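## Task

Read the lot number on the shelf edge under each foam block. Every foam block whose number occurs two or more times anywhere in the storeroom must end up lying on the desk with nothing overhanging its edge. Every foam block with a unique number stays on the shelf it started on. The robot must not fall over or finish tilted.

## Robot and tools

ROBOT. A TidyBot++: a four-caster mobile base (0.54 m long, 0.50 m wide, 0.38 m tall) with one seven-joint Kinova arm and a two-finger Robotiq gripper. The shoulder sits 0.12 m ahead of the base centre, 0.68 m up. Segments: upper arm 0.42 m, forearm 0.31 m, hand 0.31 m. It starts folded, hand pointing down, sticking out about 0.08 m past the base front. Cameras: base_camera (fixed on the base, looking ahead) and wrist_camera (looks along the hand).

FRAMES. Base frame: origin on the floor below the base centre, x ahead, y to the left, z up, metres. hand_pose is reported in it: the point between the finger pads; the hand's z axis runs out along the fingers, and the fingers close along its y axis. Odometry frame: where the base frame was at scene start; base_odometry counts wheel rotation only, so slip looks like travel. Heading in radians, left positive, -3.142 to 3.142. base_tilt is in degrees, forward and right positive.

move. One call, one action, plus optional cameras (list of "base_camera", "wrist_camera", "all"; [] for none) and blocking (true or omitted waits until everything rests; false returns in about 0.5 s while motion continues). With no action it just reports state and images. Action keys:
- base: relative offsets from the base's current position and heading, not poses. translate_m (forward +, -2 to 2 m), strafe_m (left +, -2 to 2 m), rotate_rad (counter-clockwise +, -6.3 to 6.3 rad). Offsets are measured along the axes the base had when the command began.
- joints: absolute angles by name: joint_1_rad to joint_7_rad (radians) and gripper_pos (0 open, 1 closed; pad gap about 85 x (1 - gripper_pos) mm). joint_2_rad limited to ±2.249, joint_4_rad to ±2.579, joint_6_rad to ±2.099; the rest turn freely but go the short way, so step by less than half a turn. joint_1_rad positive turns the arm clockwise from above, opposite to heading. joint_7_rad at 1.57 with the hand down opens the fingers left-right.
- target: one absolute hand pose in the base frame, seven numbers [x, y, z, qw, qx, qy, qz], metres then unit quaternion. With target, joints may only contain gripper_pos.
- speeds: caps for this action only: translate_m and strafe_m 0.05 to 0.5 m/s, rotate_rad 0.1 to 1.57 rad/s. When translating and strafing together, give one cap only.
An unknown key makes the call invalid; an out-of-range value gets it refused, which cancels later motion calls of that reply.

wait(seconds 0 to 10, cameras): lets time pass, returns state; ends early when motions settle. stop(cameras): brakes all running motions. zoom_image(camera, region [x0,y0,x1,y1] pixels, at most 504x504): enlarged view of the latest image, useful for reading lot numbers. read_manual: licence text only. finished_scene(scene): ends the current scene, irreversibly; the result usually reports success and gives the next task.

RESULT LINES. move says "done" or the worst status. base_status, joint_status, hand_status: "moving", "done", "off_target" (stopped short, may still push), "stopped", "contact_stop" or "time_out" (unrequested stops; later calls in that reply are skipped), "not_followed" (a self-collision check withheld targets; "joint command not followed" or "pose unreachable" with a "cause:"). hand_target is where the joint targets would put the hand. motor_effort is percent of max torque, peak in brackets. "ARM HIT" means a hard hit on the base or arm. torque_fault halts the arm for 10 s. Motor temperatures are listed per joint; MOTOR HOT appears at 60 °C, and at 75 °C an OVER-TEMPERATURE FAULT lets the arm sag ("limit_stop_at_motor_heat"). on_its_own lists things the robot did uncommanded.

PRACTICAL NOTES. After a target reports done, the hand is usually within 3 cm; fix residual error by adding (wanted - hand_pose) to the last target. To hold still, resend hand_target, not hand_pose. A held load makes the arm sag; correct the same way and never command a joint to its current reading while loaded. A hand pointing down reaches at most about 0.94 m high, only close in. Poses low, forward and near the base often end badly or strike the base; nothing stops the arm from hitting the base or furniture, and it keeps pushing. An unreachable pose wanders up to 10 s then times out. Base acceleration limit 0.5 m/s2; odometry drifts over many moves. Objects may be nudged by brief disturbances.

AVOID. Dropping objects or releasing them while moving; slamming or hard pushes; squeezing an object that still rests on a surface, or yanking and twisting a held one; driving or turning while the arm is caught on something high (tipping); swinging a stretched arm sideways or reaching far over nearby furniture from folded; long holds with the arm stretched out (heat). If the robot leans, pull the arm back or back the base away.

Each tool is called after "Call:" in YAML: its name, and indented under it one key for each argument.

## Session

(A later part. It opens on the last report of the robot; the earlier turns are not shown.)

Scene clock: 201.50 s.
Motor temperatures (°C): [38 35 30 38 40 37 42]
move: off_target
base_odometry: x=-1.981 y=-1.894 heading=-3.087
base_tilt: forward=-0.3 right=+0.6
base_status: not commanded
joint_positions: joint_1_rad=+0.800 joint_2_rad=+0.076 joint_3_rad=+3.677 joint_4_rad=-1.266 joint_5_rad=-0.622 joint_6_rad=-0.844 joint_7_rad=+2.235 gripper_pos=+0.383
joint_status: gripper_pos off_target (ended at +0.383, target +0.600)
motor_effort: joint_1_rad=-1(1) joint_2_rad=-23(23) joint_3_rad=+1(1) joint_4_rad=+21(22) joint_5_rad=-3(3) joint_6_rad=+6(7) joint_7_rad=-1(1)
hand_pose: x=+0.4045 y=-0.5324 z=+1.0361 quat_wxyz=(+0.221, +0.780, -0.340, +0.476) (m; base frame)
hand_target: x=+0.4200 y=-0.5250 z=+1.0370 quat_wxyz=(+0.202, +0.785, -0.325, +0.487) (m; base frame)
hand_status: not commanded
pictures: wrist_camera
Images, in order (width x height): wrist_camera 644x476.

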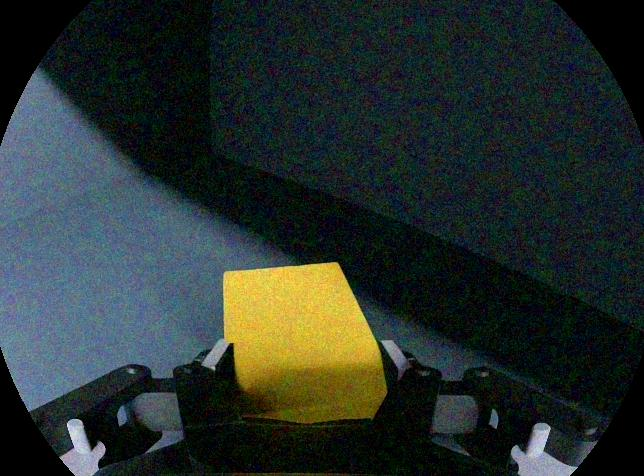

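Call:
move:
  target: [0.42,-0.5,1.09,0.202,0.785,-0.325,0.487]
  cameras: []

Call:
move:
  base: {"strafe_m":0.3,"translate_m":0.0}
  cameras: ["wrist_camera"]

Call:
move:
  joints: {"joint_1_rad":0.0,"joint_2_rad":-0.34,"joint_3_rad":3.1416,"joint_4_rad":-2.2,"joint_5_rad":0,"joint_6_rad":0.15,"joint_7_rad":1.571}

Scene clock: 202.90 s.
Motor temperatures (°C): [38 35 30 38 40 37 42]
move: done
base_odometry: x=-1.981 y=-1.894 heading=-3.087
base_tilt: forward=-0.3 right=+0.6
base_status: not commanded
joint_positions: joint_1_rad=+0.785 joint_2_rad=+0.071 joint_3_rad=+3.677 joint_4_rad=-1.105 joint_5_rad=-0.622 joint_6_rad=-0.955 joint_7_rad=+2.170 gripper_pos=+0.383
joint_status: not commanded
motor_effort: joint_1_rad=+0(1) joint_2_rad=-22(24) joint_3_rad=+1(1) joint_4_rad=+20(23) joint_5_rad=-3(3) joint_6_rad=+7(8) joint_7_rad=+0(1)
hand_pose: x=+0.4212 y=-0.5077 z=+1.1009 quat_wxyz=(+0.215, +0.774, -0.317, +0.504) (m; base frame)
hand_target: x=+0.4200 y=-0.5000 z=+1.0900 quat_wxyz=(+0.202, +0.785, -0.325, +0.487) (m; base frame)
hand_status: done (0.013 m and 2.9 deg from the pose sent, 0.065 m and 3.1 deg at the start)
pictures: none
No camera images: "cameras" was empty.

Scene clock: 204.83 s.
Motor temperatures (°C): [38 35 30 38 40 37 42]
move: done
base_odometry: x=-1.965 y=-2.194 heading=-3.087
base_tilt: forward=-0.3 right=+0.6
base_status: done
joint_positions: joint_1_rad=+0.782 joint_2_rad=+0.064 joint_3_rad=+3.678 joint_4_rad=-1.105 joint_5_rad=-0.622 joint_6_rad=-0.961 joint_7_rad=+2.170 gripper_pos=+0.383
joint_status: not commanded
motor_effort: joint_1_rad=+0(2) joint_2_rad=-22(24) joint_3_rad=+1(2) joint_4_rad=+20(22) joint_5_rad=-3(4) joint_6_rad=+8(8) joint_7_rad=+0(1)
hand_pose: x=+0.4204 y=-0.5040 z=+1.1034 quat_wxyz=(+0.213, +0.774, -0.315, +0.506) (m; base frame)
hand_target: x=+0.4200 y=-0.5000 z=+1.0900 quat_wxyz=(+0.202, +0.785, -0.325, +0.487) (m; base frame)
hand_status: not commanded
pictures: wrist_camera
Images, in order (width x height): wrist_camera 644x476.

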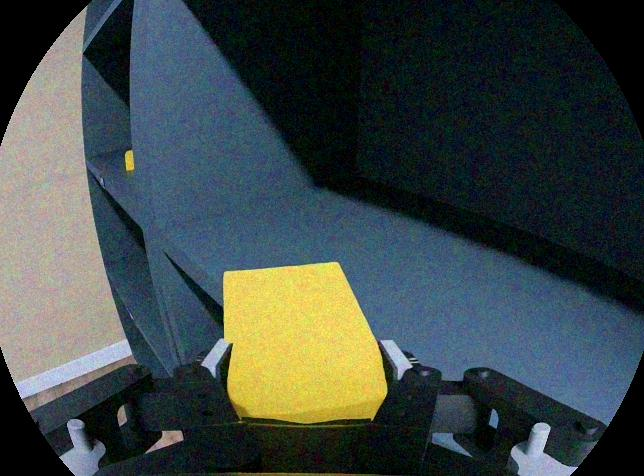

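Scene clock: 207.57 s.
Motor temperatures (°C): [38 35 30 38 40 37 42]
move: done
base_odometry: x=-1.965 y=-2.194 heading=-3.087
base_tilt: forward=-0.3 right=+0.6
base_status: not commanded
joint_positions: joint_1_rad=+0.017 joint_2_rad=-0.327 joint_3_rad=+3.155 joint_4_rad=-2.170 joint_5_rad=-0.071 joint_6_rad=+0.091 joint_7_rad=+1.615 gripper_pos=+0.383
joint_status: all done
motor_effort: joint_1_rad=+0(2) joint_2_rad=-9(22) joint_3_rad=+1(2) joint_4_rad=+23(24) joint_5_rad=+1(4) joint_6_rad=+9(10) joint_7_rad=+0(1)
hand_pose: x=+0.5928 y=-0.0161 z=+0.9397 quat_wxyz=(+0.002, +0.768, -0.025, +0.640) (m; base frame)
hand_target: x=+0.5883 y=+0.0014 z=+0.9456 quat_wxyz=(+0.000, +0.755, +0.000, +0.656) (m; base frame)
hand_status: not commanded
pictures: base_camera, wrist_camera
Images, in order (width x height): base_camera 644x364, wrist_camera 644x476.

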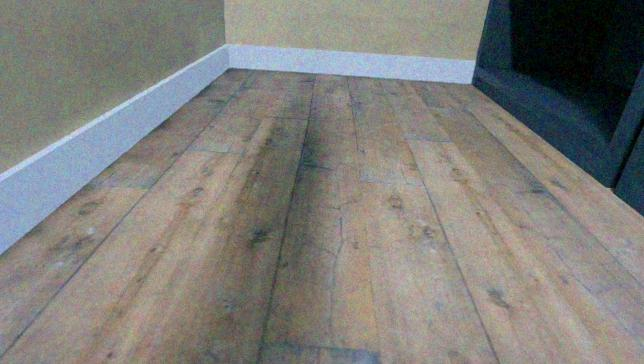

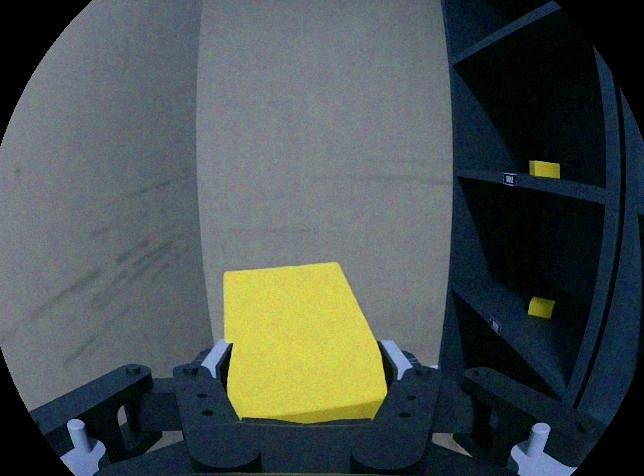

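Call:
move:
  base: {"rotate_rad":0.04}
  cameras: []

Call:
move:
  base: {"translate_m":-1.15}
  joints: {"joint_1_rad":0.3}

Scene clock: 208.43 s.
Motor temperatures (°C): [38 35 30 38 40 37 42]
move: done
base_odometry: x=-1.965 y=-2.194 heading=-3.048
base_tilt: forward=-0.3 right=+0.6
base_status: done
joint_positions: joint_1_rad=+0.012 joint_2_rad=-0.327 joint_3_rad=+3.149 joint_4_rad=-2.170 joint_5_rad=-0.069 joint_6_rad=+0.093 joint_7_rad=+1.614 gripper_pos=+0.383
joint_status: not commanded
motor_effort: joint_1_rad=-1(2) joint_2_rad=-10(11) joint_3_rad=+0(1) joint_4_rad=+22(23) joint_5_rad=+1(1) joint_6_rad=+9(10) joint_7_rad=+0(0)
hand_pose: x=+0.5928 y=-0.0100 z=+0.9405 quat_wxyz=(-0.001, +0.767, -0.020, +0.641) (m; base frame)
hand_target: x=+0.5883 y=+0.0014 z=+0.9456 quat_wxyz=(+0.000, +0.755, +0.000, +0.656) (m; base frame)
hand_status: not commanded
pictures: none
No camera images: "cameras" was empty.

Scene clock: 212.10 s.
Motor temperatures (°C): [38 35 30 38 40 37 42]
move: done
base_odometry: x=-0.820 y=-2.087 heading=-3.048
base_tilt: forward=-0.3 right=+0.6
base_status: done
joint_positions: joint_1_rad=+0.282 joint_2_rad=-0.336 joint_3_rad=+3.149 joint_4_rad=-2.171 joint_5_rad=-0.069 joint_6_rad=+0.096 joint_7_rad=+1.614 gripper_pos=+0.383
joint_status: all done
motor_effort: joint_1_rad=+0(2) joint_2_rad=-9(13) joint_3_rad=+0(1) joint_4_rad=+22(24) joint_5_rad=+1(1) joint_6_rad=+9(9) joint_7_rad=-1(1)
hand_pose: x=+0.5707 y=-0.1355 z=+0.9446 quat_wxyz=(+0.086, +0.754, -0.122, +0.639) (m; base frame)
hand_target: x=+0.5677 y=-0.1374 z=+0.9456 quat_wxyz=(+0.098, +0.746, -0.113, +0.649) (m; base frame)
hand_status: not commanded
pictures: base_camera, wrist_camera
Images, in order (width x height): base_camera 644x364, wrist_camera 644x476.

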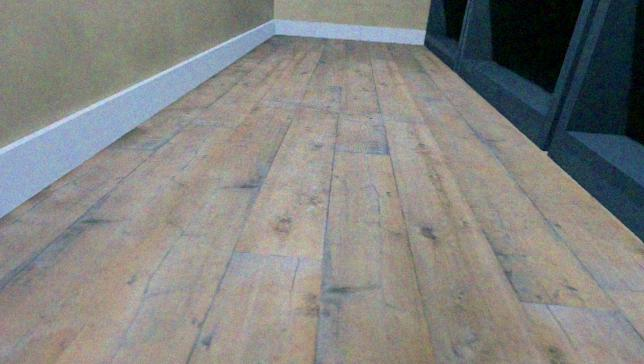

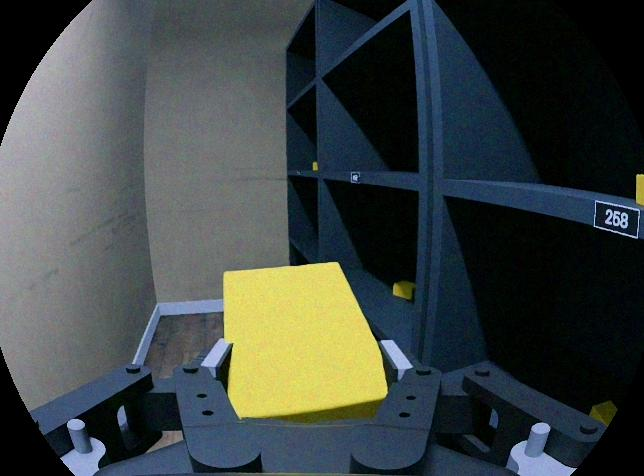

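Call:
move:
  joints: {"joint_1_rad":0.75,"joint_6_rad":-0.3}
  base: {"translate_m":-0.1}
  cameras: ["wrist_camera"]

Scene clock: 214.20 s.
Motor temperatures (°C): [38 35 30 38 40 37 42]
move: done
base_odometry: x=-0.720 y=-2.078 heading=-3.048
base_tilt: forward=-0.3 right=+0.6
base_status: done
joint_positions: joint_1_rad=+0.732 joint_2_rad=-0.342 joint_3_rad=+3.148 joint_4_rad=-2.173 joint_5_rad=-0.069 joint_6_rad=-0.251 joint_7_rad=+1.614 gripper_pos=+0.383
joint_status: all done
motor_effort: joint_1_rad=+0(2) joint_2_rad=-9(12) joint_3_rad=+1(2) joint_4_rad=+21(23) joint_5_rad=+1(1) joint_6_rad=+8(10) joint_7_rad=+0(1)
hand_pose: x=+0.4446 y=-0.2876 z=+0.8454 quat_wxyz=(+0.169, +0.802, -0.317, +0.477) (m; base frame)
hand_target: x=+0.4271 y=-0.2852 z=+0.8159 quat_wxyz=(+0.173, +0.821, -0.323, +0.439) (m; base frame)
hand_status: not commanded
pictures: wrist_camera
Images, in order (width x height): wrist_camera 644x476.

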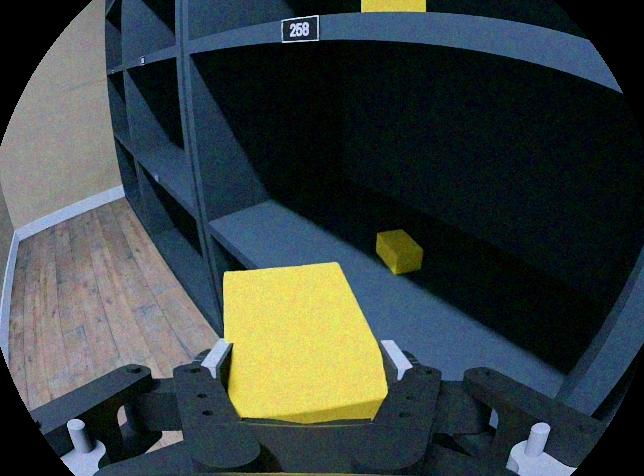

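Call:
move:
  joints: {"joint_1_rad":0.3}
  base: {"translate_m":-0.1}
  cameras: ["wrist_camera"]

Call:
zoom_image:
  camera: "wrist_camera"
  region: [380, 180, 580, 380]

Scene clock: 218.03 s.
Motor temperatures (°C): [38 35 30 37 40 37 42]
move: done
base_odometry: x=-0.621 y=-2.068 heading=-3.048
base_tilt: forward=-0.3 right=+0.6
base_status: done
joint_positions: joint_1_rad=+0.318 joint_2_rad=-0.344 joint_3_rad=+3.148 joint_4_rad=-2.173 joint_5_rad=-0.068 joint_6_rad=-0.254 joint_7_rad=+1.614 gripper_pos=+0.383
joint_status: all done
motor_effort: joint_1_rad=-1(2) joint_2_rad=-9(11) joint_3_rad=+1(2) joint_4_rad=+21(23) joint_5_rad=+1(1) joint_6_rad=+8(8) joint_7_rad=+0(1)
hand_pose: x=+0.5320 y=-0.1320 z=+0.8449 quat_wxyz=(+0.067, +0.851, -0.145, +0.500) (m; base frame)
hand_target: x=+0.5204 y=-0.1228 z=+0.8159 quat_wxyz=(+0.070, +0.872, -0.132, +0.466) (m; base frame)
hand_status: not commanded
pictures: wrist_camera
Images, in order (width x height): wrist_camera 644x476.

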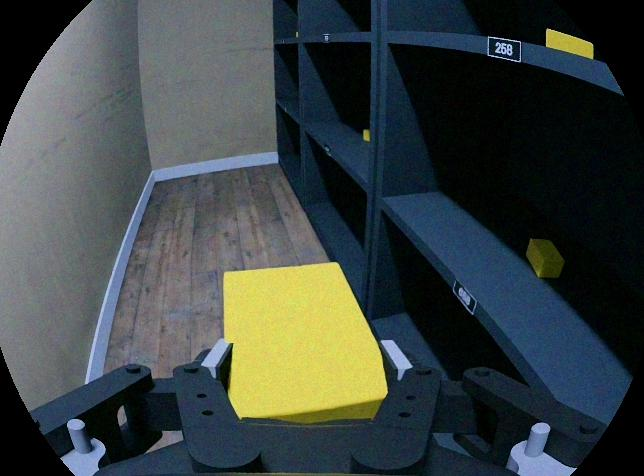

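Scaled by 2.520.

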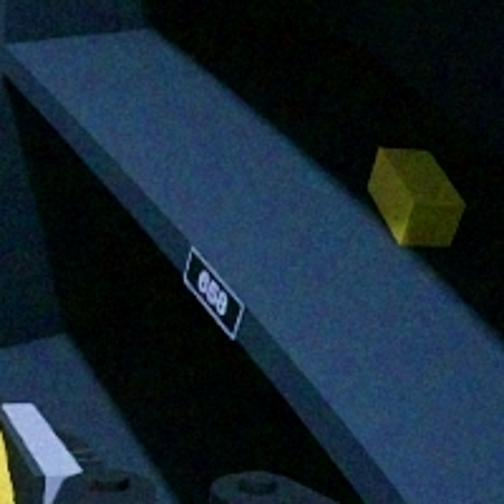

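Call:
zoom_image:
  camera: "wrist_camera"
  region: [445, 275, 485, 315]

Call:
move:
  base: {"translate_m":-0.68}

Scaled by 12.600.

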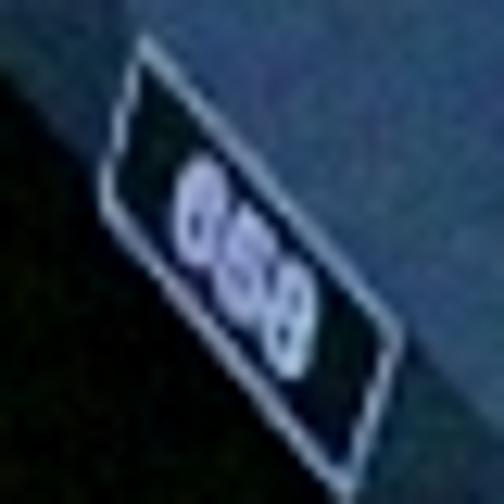

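Scene clock: 220.87 s.
Motor temperatures (°C): [38 35 30 37 40 37 42]
move: done
base_odometry: x=+0.057 y=-2.005 heading=-3.048
base_tilt: forward=-0.3 right=+0.6
base_status: done
joint_positions: joint_1_rad=+0.318 joint_2_rad=-0.344 joint_3_rad=+3.148 joint_4_rad=-2.173 joint_5_rad=-0.068 joint_6_rad=-0.256 joint_7_rad=+1.614 gripper_pos=+0.383
joint_status: not commanded
motor_effort: joint_1_rad=+0(1) joint_2_rad=-8(11) joint_3_rad=+1(2) joint_4_rad=+21(23) joint_5_rad=+0(1) joint_6_rad=+8(9) joint_7_rad=+0(1)
hand_pose: x=+0.5317 y=-0.1317 z=+0.8444 quat_wxyz=(+0.067, +0.851, -0.145, +0.500) (m; base frame)
hand_target: x=+0.5204 y=-0.1228 z=+0.8159 quat_wxyz=(+0.070, +0.872, -0.132, +0.466) (m; base frame)
hand_status: not commanded
pictures: base_camera, wrist_camera
Images, in order (width x height): base_camera 644x364, wrist_camera 644x476.

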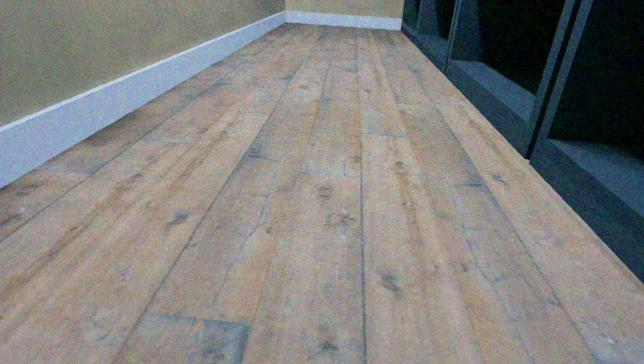

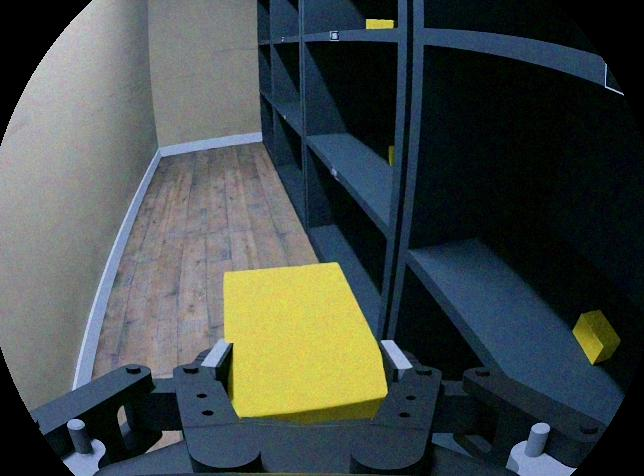

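Call:
move:
  base: {"translate_m":-0.3}
  cameras: ["wrist_camera"]

Call:
zoom_image:
  camera: "wrist_camera"
  region: [420, 240, 540, 360]

Scene clock: 223.03 s.
Motor temperatures (°C): [38 35 30 37 40 37 42]
move: done
base_odometry: x=+0.356 y=-1.977 heading=-3.048
base_tilt: forward=-0.4 right=+0.6
base_status: done
joint_positions: joint_1_rad=+0.317 joint_2_rad=-0.346 joint_3_rad=+3.148 joint_4_rad=-2.174 joint_5_rad=-0.068 joint_6_rad=-0.257 joint_7_rad=+1.614 gripper_pos=+0.383
joint_status: not commanded
motor_effort: joint_1_rad=+0(1) joint_2_rad=-8(10) joint_3_rad=+0(1) joint_4_rad=+21(22) joint_5_rad=+1(1) joint_6_rad=+7(9) joint_7_rad=+0(1)
hand_pose: x=+0.5310 y=-0.1314 z=+0.8447 quat_wxyz=(+0.067, +0.851, -0.145, +0.500) (m; base frame)
hand_target: x=+0.5204 y=-0.1228 z=+0.8159 quat_wxyz=(+0.070, +0.872, -0.132, +0.466) (m; base frame)
hand_status: not commanded
pictures: wrist_camera
Images, in order (width x height): wrist_camera 644x476.

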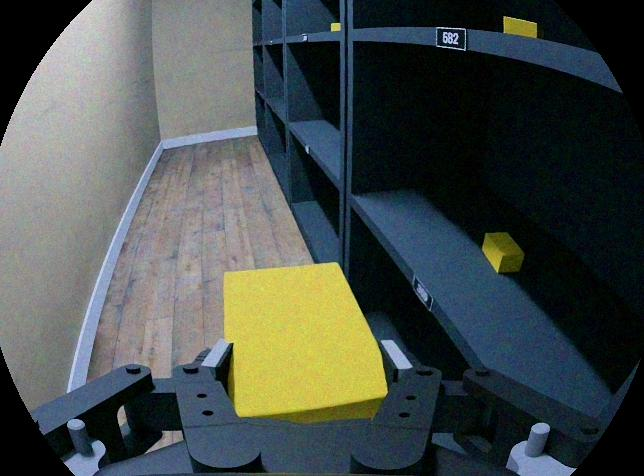

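Scaled by 4.200.

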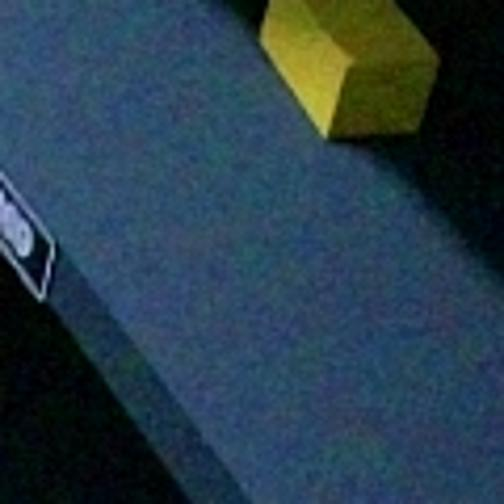

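Call:
zoom_image:
  camera: "wrist_camera"
  region: [404, 270, 444, 310]

Call:
move:
  base: {"translate_m":-0.75}
  joints: {"joint_1_rad":0,"joint_6_rad":0.15}

Scaled by 12.600.

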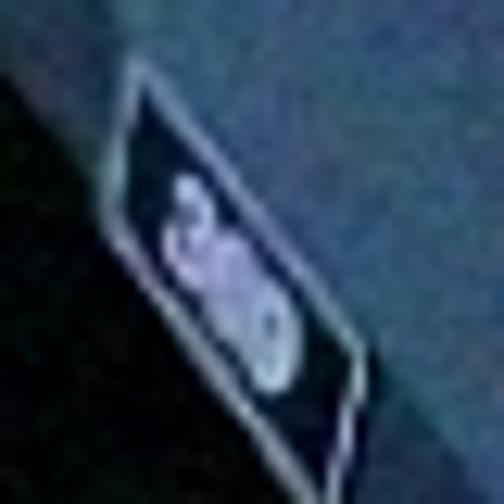

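Scene clock: 228.43 s.
Motor temperatures (°C): [38 35 30 37 40 37 42]
move: time_out
base_odometry: x=+0.705 y=-1.945 heading=-3.033
base_tilt: forward=-0.3 right=+0.6
base_status: translate_m time_out (by the wheels' count: -0.351 of -0.750)
joint_positions: joint_1_rad=+0.009 joint_2_rad=-0.347 joint_3_rad=+3.145 joint_4_rad=-2.185 joint_5_rad=-0.066 joint_6_rad=+0.102 joint_7_rad=+1.613 gripper_pos=+0.383
joint_status: all done
motor_effort: joint_1_rad=+0(9) joint_2_rad=-8(23) joint_3_rad=+1(15) joint_4_rad=+22(28) joint_5_rad=+1(2) joint_6_rad=+9(12) joint_7_rad=+0(1)
hand_pose: x=+0.5862 y=-0.0067 z=+0.9435 quat_wxyz=(-0.002, +0.763, -0.016, +0.646) (m; base frame)
hand_target: x=+0.5883 y=+0.0014 z=+0.9457 quat_wxyz=(+0.000, +0.755, +0.000, +0.656) (m; base frame)
hand_status: not commanded
pictures: base_camera, wrist_camera
Images, in order (width x height): base_camera 644x364, wrist_camera 644x476.

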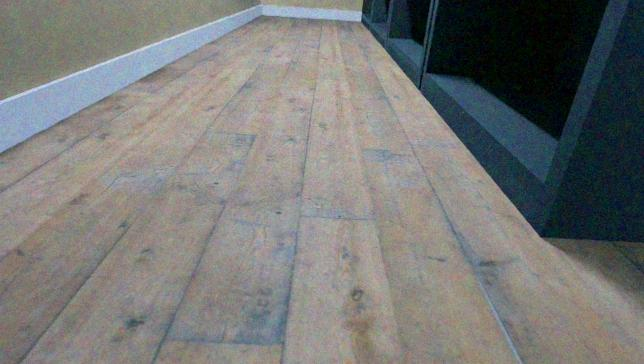

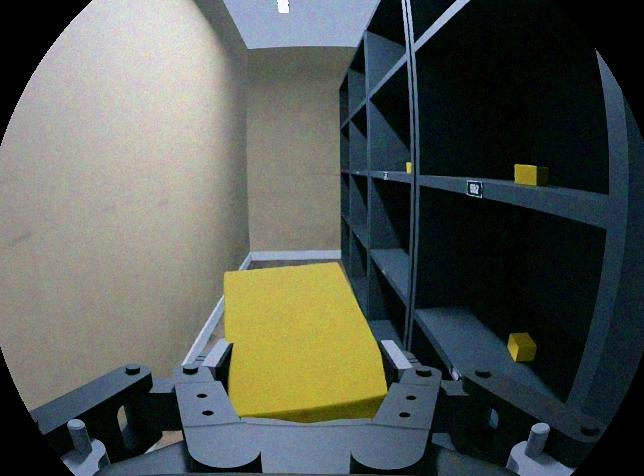

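Call:
move:
  base: {"translate_m":0.12}
  joints: {"joint_1_rad":0.75,"joint_2_rad":-0.5,"joint_4_rad":-2.4,"joint_6_rad":0.0}
  cameras: ["wrist_camera"]

Scene clock: 230.67 s.
Motor temperatures (°C): [38 35 30 37 40 37 42]
move: done
base_odometry: x=+0.585 y=-1.958 heading=-3.034
base_tilt: forward=-0.3 right=+0.6
base_status: done
joint_positions: joint_1_rad=+0.732 joint_2_rad=-0.483 joint_3_rad=+3.145 joint_4_rad=-2.369 joint_5_rad=-0.066 joint_6_rad=+0.048 joint_7_rad=+1.613 gripper_pos=+0.383
joint_status: all done
motor_effort: joint_1_rad=+0(3) joint_2_rad=-4(11) joint_3_rad=+1(2) joint_4_rad=+22(23) joint_5_rad=+1(1) joint_6_rad=+9(10) joint_7_rad=+0(1)
hand_pose: x=+0.4186 y=-0.2705 z=+0.8745 quat_wxyz=(+0.212, +0.738, -0.296, +0.568) (m; base frame)
hand_target: x=+0.4055 y=-0.2651 z=+0.8488 quat_wxyz=(+0.213, +0.757, -0.298, +0.541) (m; base frame)
hand_status: not commanded
pictures: wrist_camera
Images, in order (width x height): wrist_camera 644x476.

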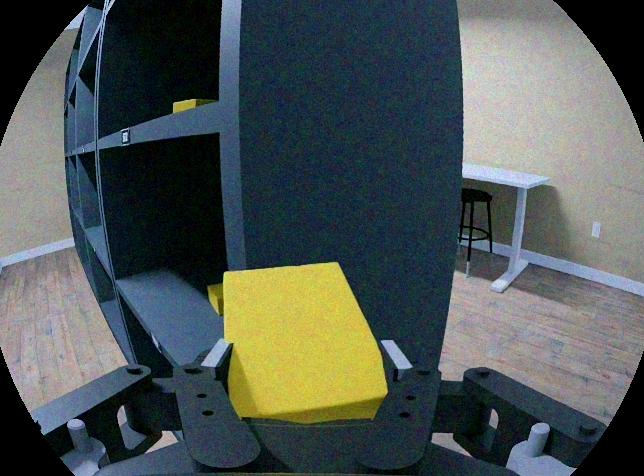

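Call:
move:
  base: {"rotate_rad":-1.57}
  joints: {"joint_1_rad":0}
  cameras: ["wrist_camera"]

Call:
move:
  base: {"translate_m":1.1}
  cameras: ["wrist_camera"]

Scene clock: 233.50 s.
Motor temperatures (°C): [38 35 30 37 40 37 42]
move: done
base_odometry: x=+0.585 y=-1.958 heading=+1.680
base_tilt: forward=-0.4 right=+0.6
base_status: done
joint_positions: joint_1_rad=+0.019 joint_2_rad=-0.485 joint_3_rad=+3.145 joint_4_rad=-2.370 joint_5_rad=-0.066 joint_6_rad=+0.046 joint_7_rad=+1.613 gripper_pos=+0.383
joint_status: all done
motor_effort: joint_1_rad=+0(2) joint_2_rad=-4(5) joint_3_rad=+1(2) joint_4_rad=+22(23) joint_5_rad=+1(1) joint_6_rad=+8(10) joint_7_rad=+0(1)
hand_pose: x=+0.5220 y=-0.0086 z=+0.8748 quat_wxyz=(+0.000, +0.795, -0.019, +0.607) (m; base frame)
hand_target: x=+0.5093 y=+0.0014 z=+0.8488 quat_wxyz=(+0.000, +0.813, +0.000, +0.582) (m; base frame)
hand_status: not commanded
pictures: wrist_camera
Images, in order (width x height): wrist_camera 644x476.

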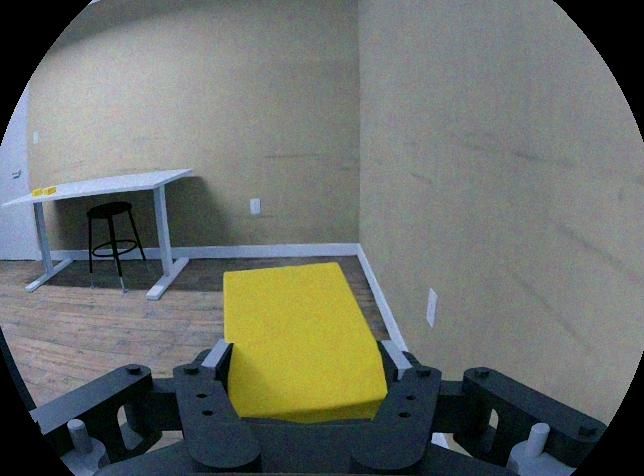

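Scene clock: 237.07 s.
Motor temperatures (°C): [38 35 30 37 40 37 42]
move: done
base_odometry: x=+0.466 y=-0.864 heading=+1.679
base_tilt: forward=-0.3 right=+0.6
base_status: done
joint_positions: joint_1_rad=+0.018 joint_2_rad=-0.492 joint_3_rad=+3.145 joint_4_rad=-2.371 joint_5_rad=-0.066 joint_6_rad=+0.045 joint_7_rad=+1.613 gripper_pos=+0.383
joint_status: not commanded
motor_effort: joint_1_rad=-1(1) joint_2_rad=-4(6) joint_3_rad=+1(1) joint_4_rad=+22(23) joint_5_rad=+1(1) joint_6_rad=+9(10) joint_7_rad=+0(1)
hand_pose: x=+0.5201 y=-0.0083 z=+0.8761 quat_wxyz=(+0.000, +0.794, -0.019, +0.608) (m; base frame)
hand_target: x=+0.5093 y=+0.0014 z=+0.8488 quat_wxyz=(+0.000, +0.813, +0.000, +0.582) (m; base frame)
hand_status: not commanded
pictures: wrist_camera
Images, in order (width x height): wrist_camera 644x476.

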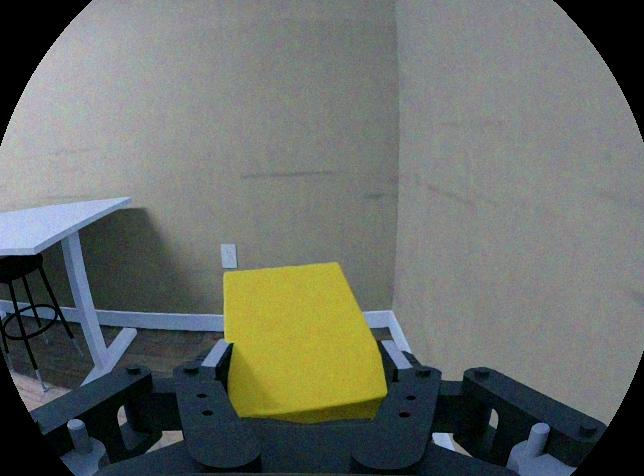

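Call:
move:
  base: {"translate_m":0.5,"strafe_m":0.78}
  target: [0.62,0.0,0.9,0.0,0.866,0.0,0.5]
  cameras: ["wrist_camera"]

Scene clock: 240.33 s.
Motor temperatures (°C): [38 35 30 37 40 37 42]
move: done
base_odometry: x=-0.364 y=-0.451 heading=+1.679
base_tilt: forward=-0.3 right=+0.6
base_status: done
joint_positions: joint_1_rad=+0.004 joint_2_rad=-0.208 joint_3_rad=+3.145 joint_4_rad=-1.903 joint_5_rad=-0.066 joint_6_rad=-0.351 joint_7_rad=+1.613 gripper_pos=+0.383
joint_status: not commanded
motor_effort: joint_1_rad=+0(2) joint_2_rad=-13(16) joint_3_rad=+0(2) joint_4_rad=+22(24) joint_5_rad=+0(1) joint_6_rad=+8(9) joint_7_rad=+0(1)
hand_pose: x=+0.6210 y=+0.0045 z=+0.9122 quat_wxyz=(-0.013, +0.854, -0.006, +0.521) (m; base frame)
hand_target: x=+0.6200 y=+0.0000 z=+0.9000 quat_wxyz=(+0.000, +0.866, +0.000, +0.500) (m; base frame)
hand_status: done (0.013 m and 3.2 deg from the pose sent, 0.103 m and 15.1 deg at the start)
pictures: wrist_camera
Images, in order (width x height): wrist_camera 644x476.

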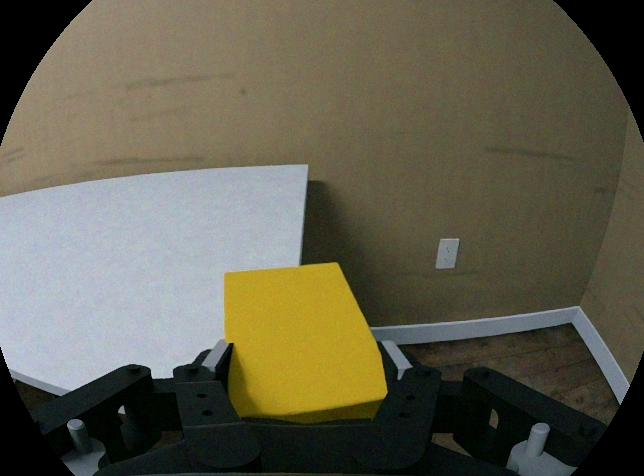

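Call:
move:
  base: {"translate_m":0.12,"strafe_m":0.22}
  target: [0.62,0.0,0.83,0.0,0.866,0.0,0.5]
  cameras: ["wrist_camera"]

Call:
move:
  target: [0.62,0.0,0.77,0.0,0.866,0.0,0.5]
  cameras: ["wrist_camera"]

Call:
move:
  target: [0.62,0.0,0.742,0.0,0.866,0.0,0.5]
  cameras: ["wrist_camera"]

Scene clock: 242.23 s.
Motor temperatures (°C): [38 35 30 37 40 37 42]
move: done
base_odometry: x=-0.596 y=-0.355 heading=+1.678
base_tilt: forward=-0.3 right=+0.6
base_status: done
joint_positions: joint_1_rad=-0.003 joint_2_rad=-0.161 joint_3_rad=+3.149 joint_4_rad=-2.059 joint_5_rad=-0.066 joint_6_rad=-0.214 joint_7_rad=+1.613 gripper_pos=+0.383
joint_status: not commanded
motor_effort: joint_1_rad=+0(2) joint_2_rad=-15(17) joint_3_rad=+0(2) joint_4_rad=+21(23) joint_5_rad=+1(1) joint_6_rad=+8(9) joint_7_rad=+0(1)
hand_pose: x=+0.6161 y=+0.0036 z=+0.8355 quat_wxyz=(-0.011, +0.870, -0.008, +0.492) (m; base frame)
hand_target: x=+0.6200 y=+0.0000 z=+0.8300 quat_wxyz=(+0.000, +0.866, +0.000, +0.500) (m; base frame)
hand_status: done (0.008 m and 1.9 deg from the pose sent, 0.082 m and 3.2 deg at the start)
pictures: wrist_camera
Images, in order (width x height): wrist_camera 644x476.

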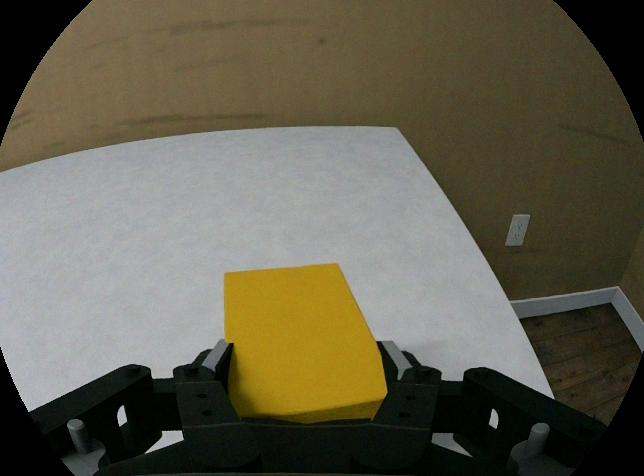

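Scene clock: 243.60 s.
Motor temperatures (°C): [38 35 30 37 40 37 42]
move: done
base_odometry: x=-0.596 y=-0.355 heading=+1.678
base_tilt: forward=-0.3 right=+0.6
base_status: not commanded
joint_positions: joint_1_rad=-0.013 joint_2_rad=-0.085 joint_3_rad=+3.162 joint_4_rad=-2.211 joint_5_rad=-0.049 joint_6_rad=+0.012 joint_7_rad=+1.597 gripper_pos=+0.383
joint_status: not commanded
motor_effort: joint_1_rad=+0(1) joint_2_rad=-15(17) joint_3_rad=+0(1) joint_4_rad=+19(22) joint_5_rad=+1(1) joint_6_rad=+7(9) joint_7_rad=+0(1)
hand_pose: x=+0.6171 y=-0.0023 z=+0.7745 quat_wxyz=(-0.004, +0.871, -0.013, +0.491) (m; base frame)
hand_target: x=+0.6200 y=+0.0000 z=+0.7700 quat_wxyz=(+0.000, +0.866, +0.000, +0.500) (m; base frame)
hand_status: done (0.006 m and 2.0 deg from the pose sent, 0.066 m and 1.9 deg at the start)
pictures: wrist_camera
Images, in order (width x height): wrist_camera 644x476.

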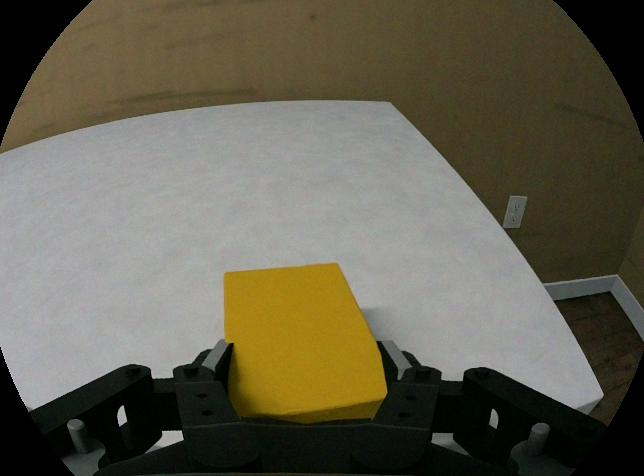

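Scene clock: 244.70 s.
Motor temperatures (°C): [38 35 30 37 40 37 42]
move: done
base_odometry: x=-0.596 y=-0.355 heading=+1.678
base_tilt: forward=-0.3 right=+0.6
base_status: not commanded
joint_positions: joint_1_rad=-0.013 joint_2_rad=-0.055 joint_3_rad=+3.160 joint_4_rad=-2.265 joint_5_rad=-0.043 joint_6_rad=+0.142 joint_7_rad=+1.592 gripper_pos=+0.383
joint_status: not commanded
motor_effort: joint_1_rad=+0(1) joint_2_rad=-12(15) joint_3_rad=+1(1) joint_4_rad=+17(20) joint_5_rad=+1(1) joint_6_rad=+6(8) joint_7_rad=+0(1)
hand_pose: x=+0.6219 y=-0.0034 z=+0.7659 quat_wxyz=(-0.002, +0.859, -0.013, +0.511) (m; base frame)
hand_target: x=+0.6200 y=+0.0000 z=+0.7420 quat_wxyz=(+0.000, +0.866, +0.000, +0.500) (m; base frame)
hand_status: done (0.024 m and 2.2 deg from the pose sent, 0.033 m and 2.0 deg at the start)
pictures: wrist_camera
Images, in order (width x height): wrist_camera 644x476.

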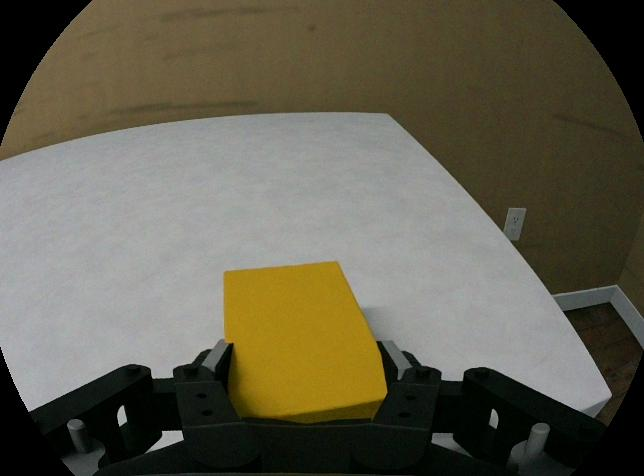

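Call:
move:
  target: [0.62,0.0,0.775,0.0,0.866,0.0,0.5]
  cameras: []

Call:
move:
  base: {"translate_m":0.1}
  cameras: []

Call:
move:
  target: [0.62,0.0,0.738,0.0,0.866,0.0,0.5]
  cameras: []

Call:
move:
  joints: {"gripper_pos":0.1}
  cameras: []

Call:
move:
  target: [0.62,0.0,0.87,0.0,0.866,0.0,0.5]
  cameras: ["wrist_camera"]

Scene clock: 245.83 s.
Motor temperatures (°C): [38 35 30 37 40 37 42]
move: done
base_odometry: x=-0.596 y=-0.355 heading=+1.678
base_tilt: forward=-0.3 right=+0.6
base_status: not commanded
joint_positions: joint_1_rad=-0.019 joint_2_rad=-0.069 joint_3_rad=+3.168 joint_4_rad=-2.232 joint_5_rad=-0.043 joint_6_rad=+0.076 joint_7_rad=+1.592 gripper_pos=+0.383
joint_status: not commanded
motor_effort: joint_1_rad=+0(1) joint_2_rad=-16(17) joint_3_rad=+0(1) joint_4_rad=+19(20) joint_5_rad=+1(1) joint_6_rad=+9(9) joint_7_rad=+0(0)
hand_pose: x=+0.6218 y=-0.0034 z=+0.7722 quat_wxyz=(-0.003, +0.864, -0.014, +0.503) (m; base frame)
hand_target: x=+0.6200 y=+0.0000 z=+0.7750 quat_wxyz=(+0.000, +0.866, +0.000, +0.500) (m; base frame)
hand_status: done (0.005 m and 1.7 deg from the pose sent, 0.010 m and 2.2 deg at the start)
pictures: none
No camera images: "cameras" was empty.

Scene clock: 247.10 s.
Motor temperatures (°C): [38 35 30 37 40 37 42]
move: done
base_odometry: x=-0.607 y=-0.256 heading=+1.679
base_tilt: forward=-0.3 right=+0.6
base_status: done
joint_positions: joint_1_rad=-0.019 joint_2_rad=-0.075 joint_3_rad=+3.168 joint_4_rad=-2.231 joint_5_rad=-0.043 joint_6_rad=+0.076 joint_7_rad=+1.592 gripper_pos=+0.383
joint_status: not commanded
motor_effort: joint_1_rad=+0(1) joint_2_rad=-16(18) joint_3_rad=+0(1) joint_4_rad=+19(20) joint_5_rad=+1(1) joint_6_rad=+7(9) joint_7_rad=+0(0)
hand_pose: x=+0.6215 y=-0.0033 z=+0.7761 quat_wxyz=(-0.003, +0.862, -0.014, +0.506) (m; base frame)
hand_target: x=+0.6200 y=+0.0000 z=+0.7750 quat_wxyz=(+0.000, +0.866, +0.000, +0.500) (m; base frame)
hand_status: not commanded
pictures: none
No camera images: "cameras" was empty.

Scene clock: 247.97 s.
Motor temperatures (°C): [38 35 30 37 40 37 42]
move: off_target
base_odometry: x=-0.607 y=-0.256 heading=+1.678
base_tilt: forward=-0.3 right=+0.6
base_status: not commanded
joint_positions: joint_1_rad=-0.018 joint_2_rad=-0.050 joint_3_rad=+3.165 joint_4_rad=-2.276 joint_5_rad=-0.042 joint_6_rad=+0.170 joint_7_rad=+1.591 gripper_pos=+0.383
joint_status: not commanded
motor_effort: joint_1_rad=+0(1) joint_2_rad=-11(16) joint_3_rad=+1(1) joint_4_rad=+16(19) joint_5_rad=+1(1) joint_6_rad=+6(8) joint_7_rad=+0(1)
hand_pose: x=+0.6228 y=-0.0035 z=+0.7652 quat_wxyz=(-0.002, +0.856, -0.013, +0.516) (m; base frame)
hand_target: x=+0.6200 y=+0.0000 z=+0.7380 quat_wxyz=(+0.000, +0.866, +0.000, +0.500) (m; base frame)
hand_status: off_target (0.028 m and 2.7 deg from the pose sent, 0.038 m and 1.8 deg at the start)
pictures: none
No camera images: "cameras" was empty.

Scene clock: 248.83 s.
Motor temperatures (°C): [38 35 30 37 40 37 42]
move: done
base_odometry: x=-0.607 y=-0.256 heading=+1.678
base_tilt: forward=-0.3 right=+0.6
base_status: not commanded
joint_positions: joint_1_rad=-0.018 joint_2_rad=-0.025 joint_3_rad=+3.165 joint_4_rad=-2.282 joint_5_rad=-0.042 joint_6_rad=+0.170 joint_7_rad=+1.591 gripper_pos=+0.100
joint_status: all done
motor_effort: joint_1_rad=+0(1) joint_2_rad=-16(18) joint_3_rad=+0(1) joint_4_rad=+18(19) joint_5_rad=+1(1) joint_6_rad=+7(9) joint_7_rad=+0(1)
hand_pose: x=+0.6228 y=-0.0034 z=+0.7496 quat_wxyz=(-0.001, +0.864, -0.013, +0.503) (m; base frame)
hand_target: x=+0.6200 y=+0.0000 z=+0.7380 quat_wxyz=(+0.000, +0.866, +0.000, +0.500) (m; base frame)
hand_status: not commanded
pictures: none
No camera images: "cameras" was empty.

Scene clock: 250.63 s.
Motor temperatures (°C): [38 35 30 37 40 37 42]
move: done
base_odometry: x=-0.607 y=-0.256 heading=+1.678
base_tilt: forward=-0.3 right=+0.6
base_status: not commanded
joint_positions: joint_1_rad=-0.018 joint_2_rad=-0.176 joint_3_rad=+3.165 joint_4_rad=-1.987 joint_5_rad=-0.042 joint_6_rad=-0.248 joint_7_rad=+1.591 gripper_pos=+0.100
joint_status: not commanded
motor_effort: joint_1_rad=+0(1) joint_2_rad=-14(18) joint_3_rad=+0(1) joint_4_rad=+22(22) joint_5_rad=+1(1) joint_6_rad=+8(9) joint_7_rad=+0(1)
hand_pose: x=+0.6259 y=+0.0014 z=+0.8751 quat_wxyz=(-0.010, +0.857, -0.009, +0.515) (m; base frame)
hand_target: x=+0.6200 y=+0.0000 z=+0.8700 quat_wxyz=(+0.000, +0.866, +0.000, +0.500) (m; base frame)
hand_status: done (0.008 m and 2.5 deg from the pose sent, 0.121 m and 1.6 deg at the start)
pictures: wrist_camera
Images, in order (width x height): wrist_camera 644x476.

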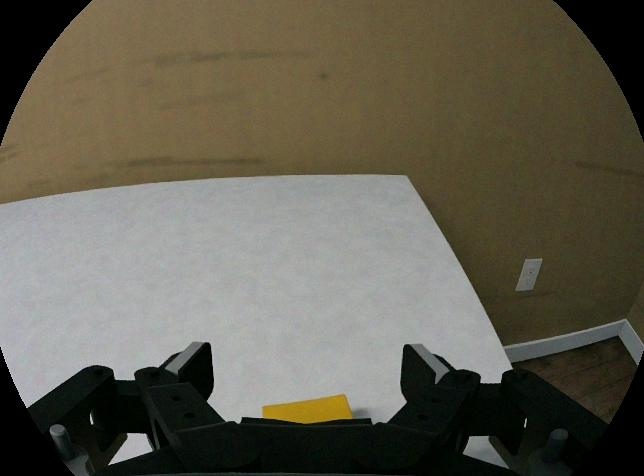

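Call:
finished_scene:
  scene: 2

The scene is finished: the task was done.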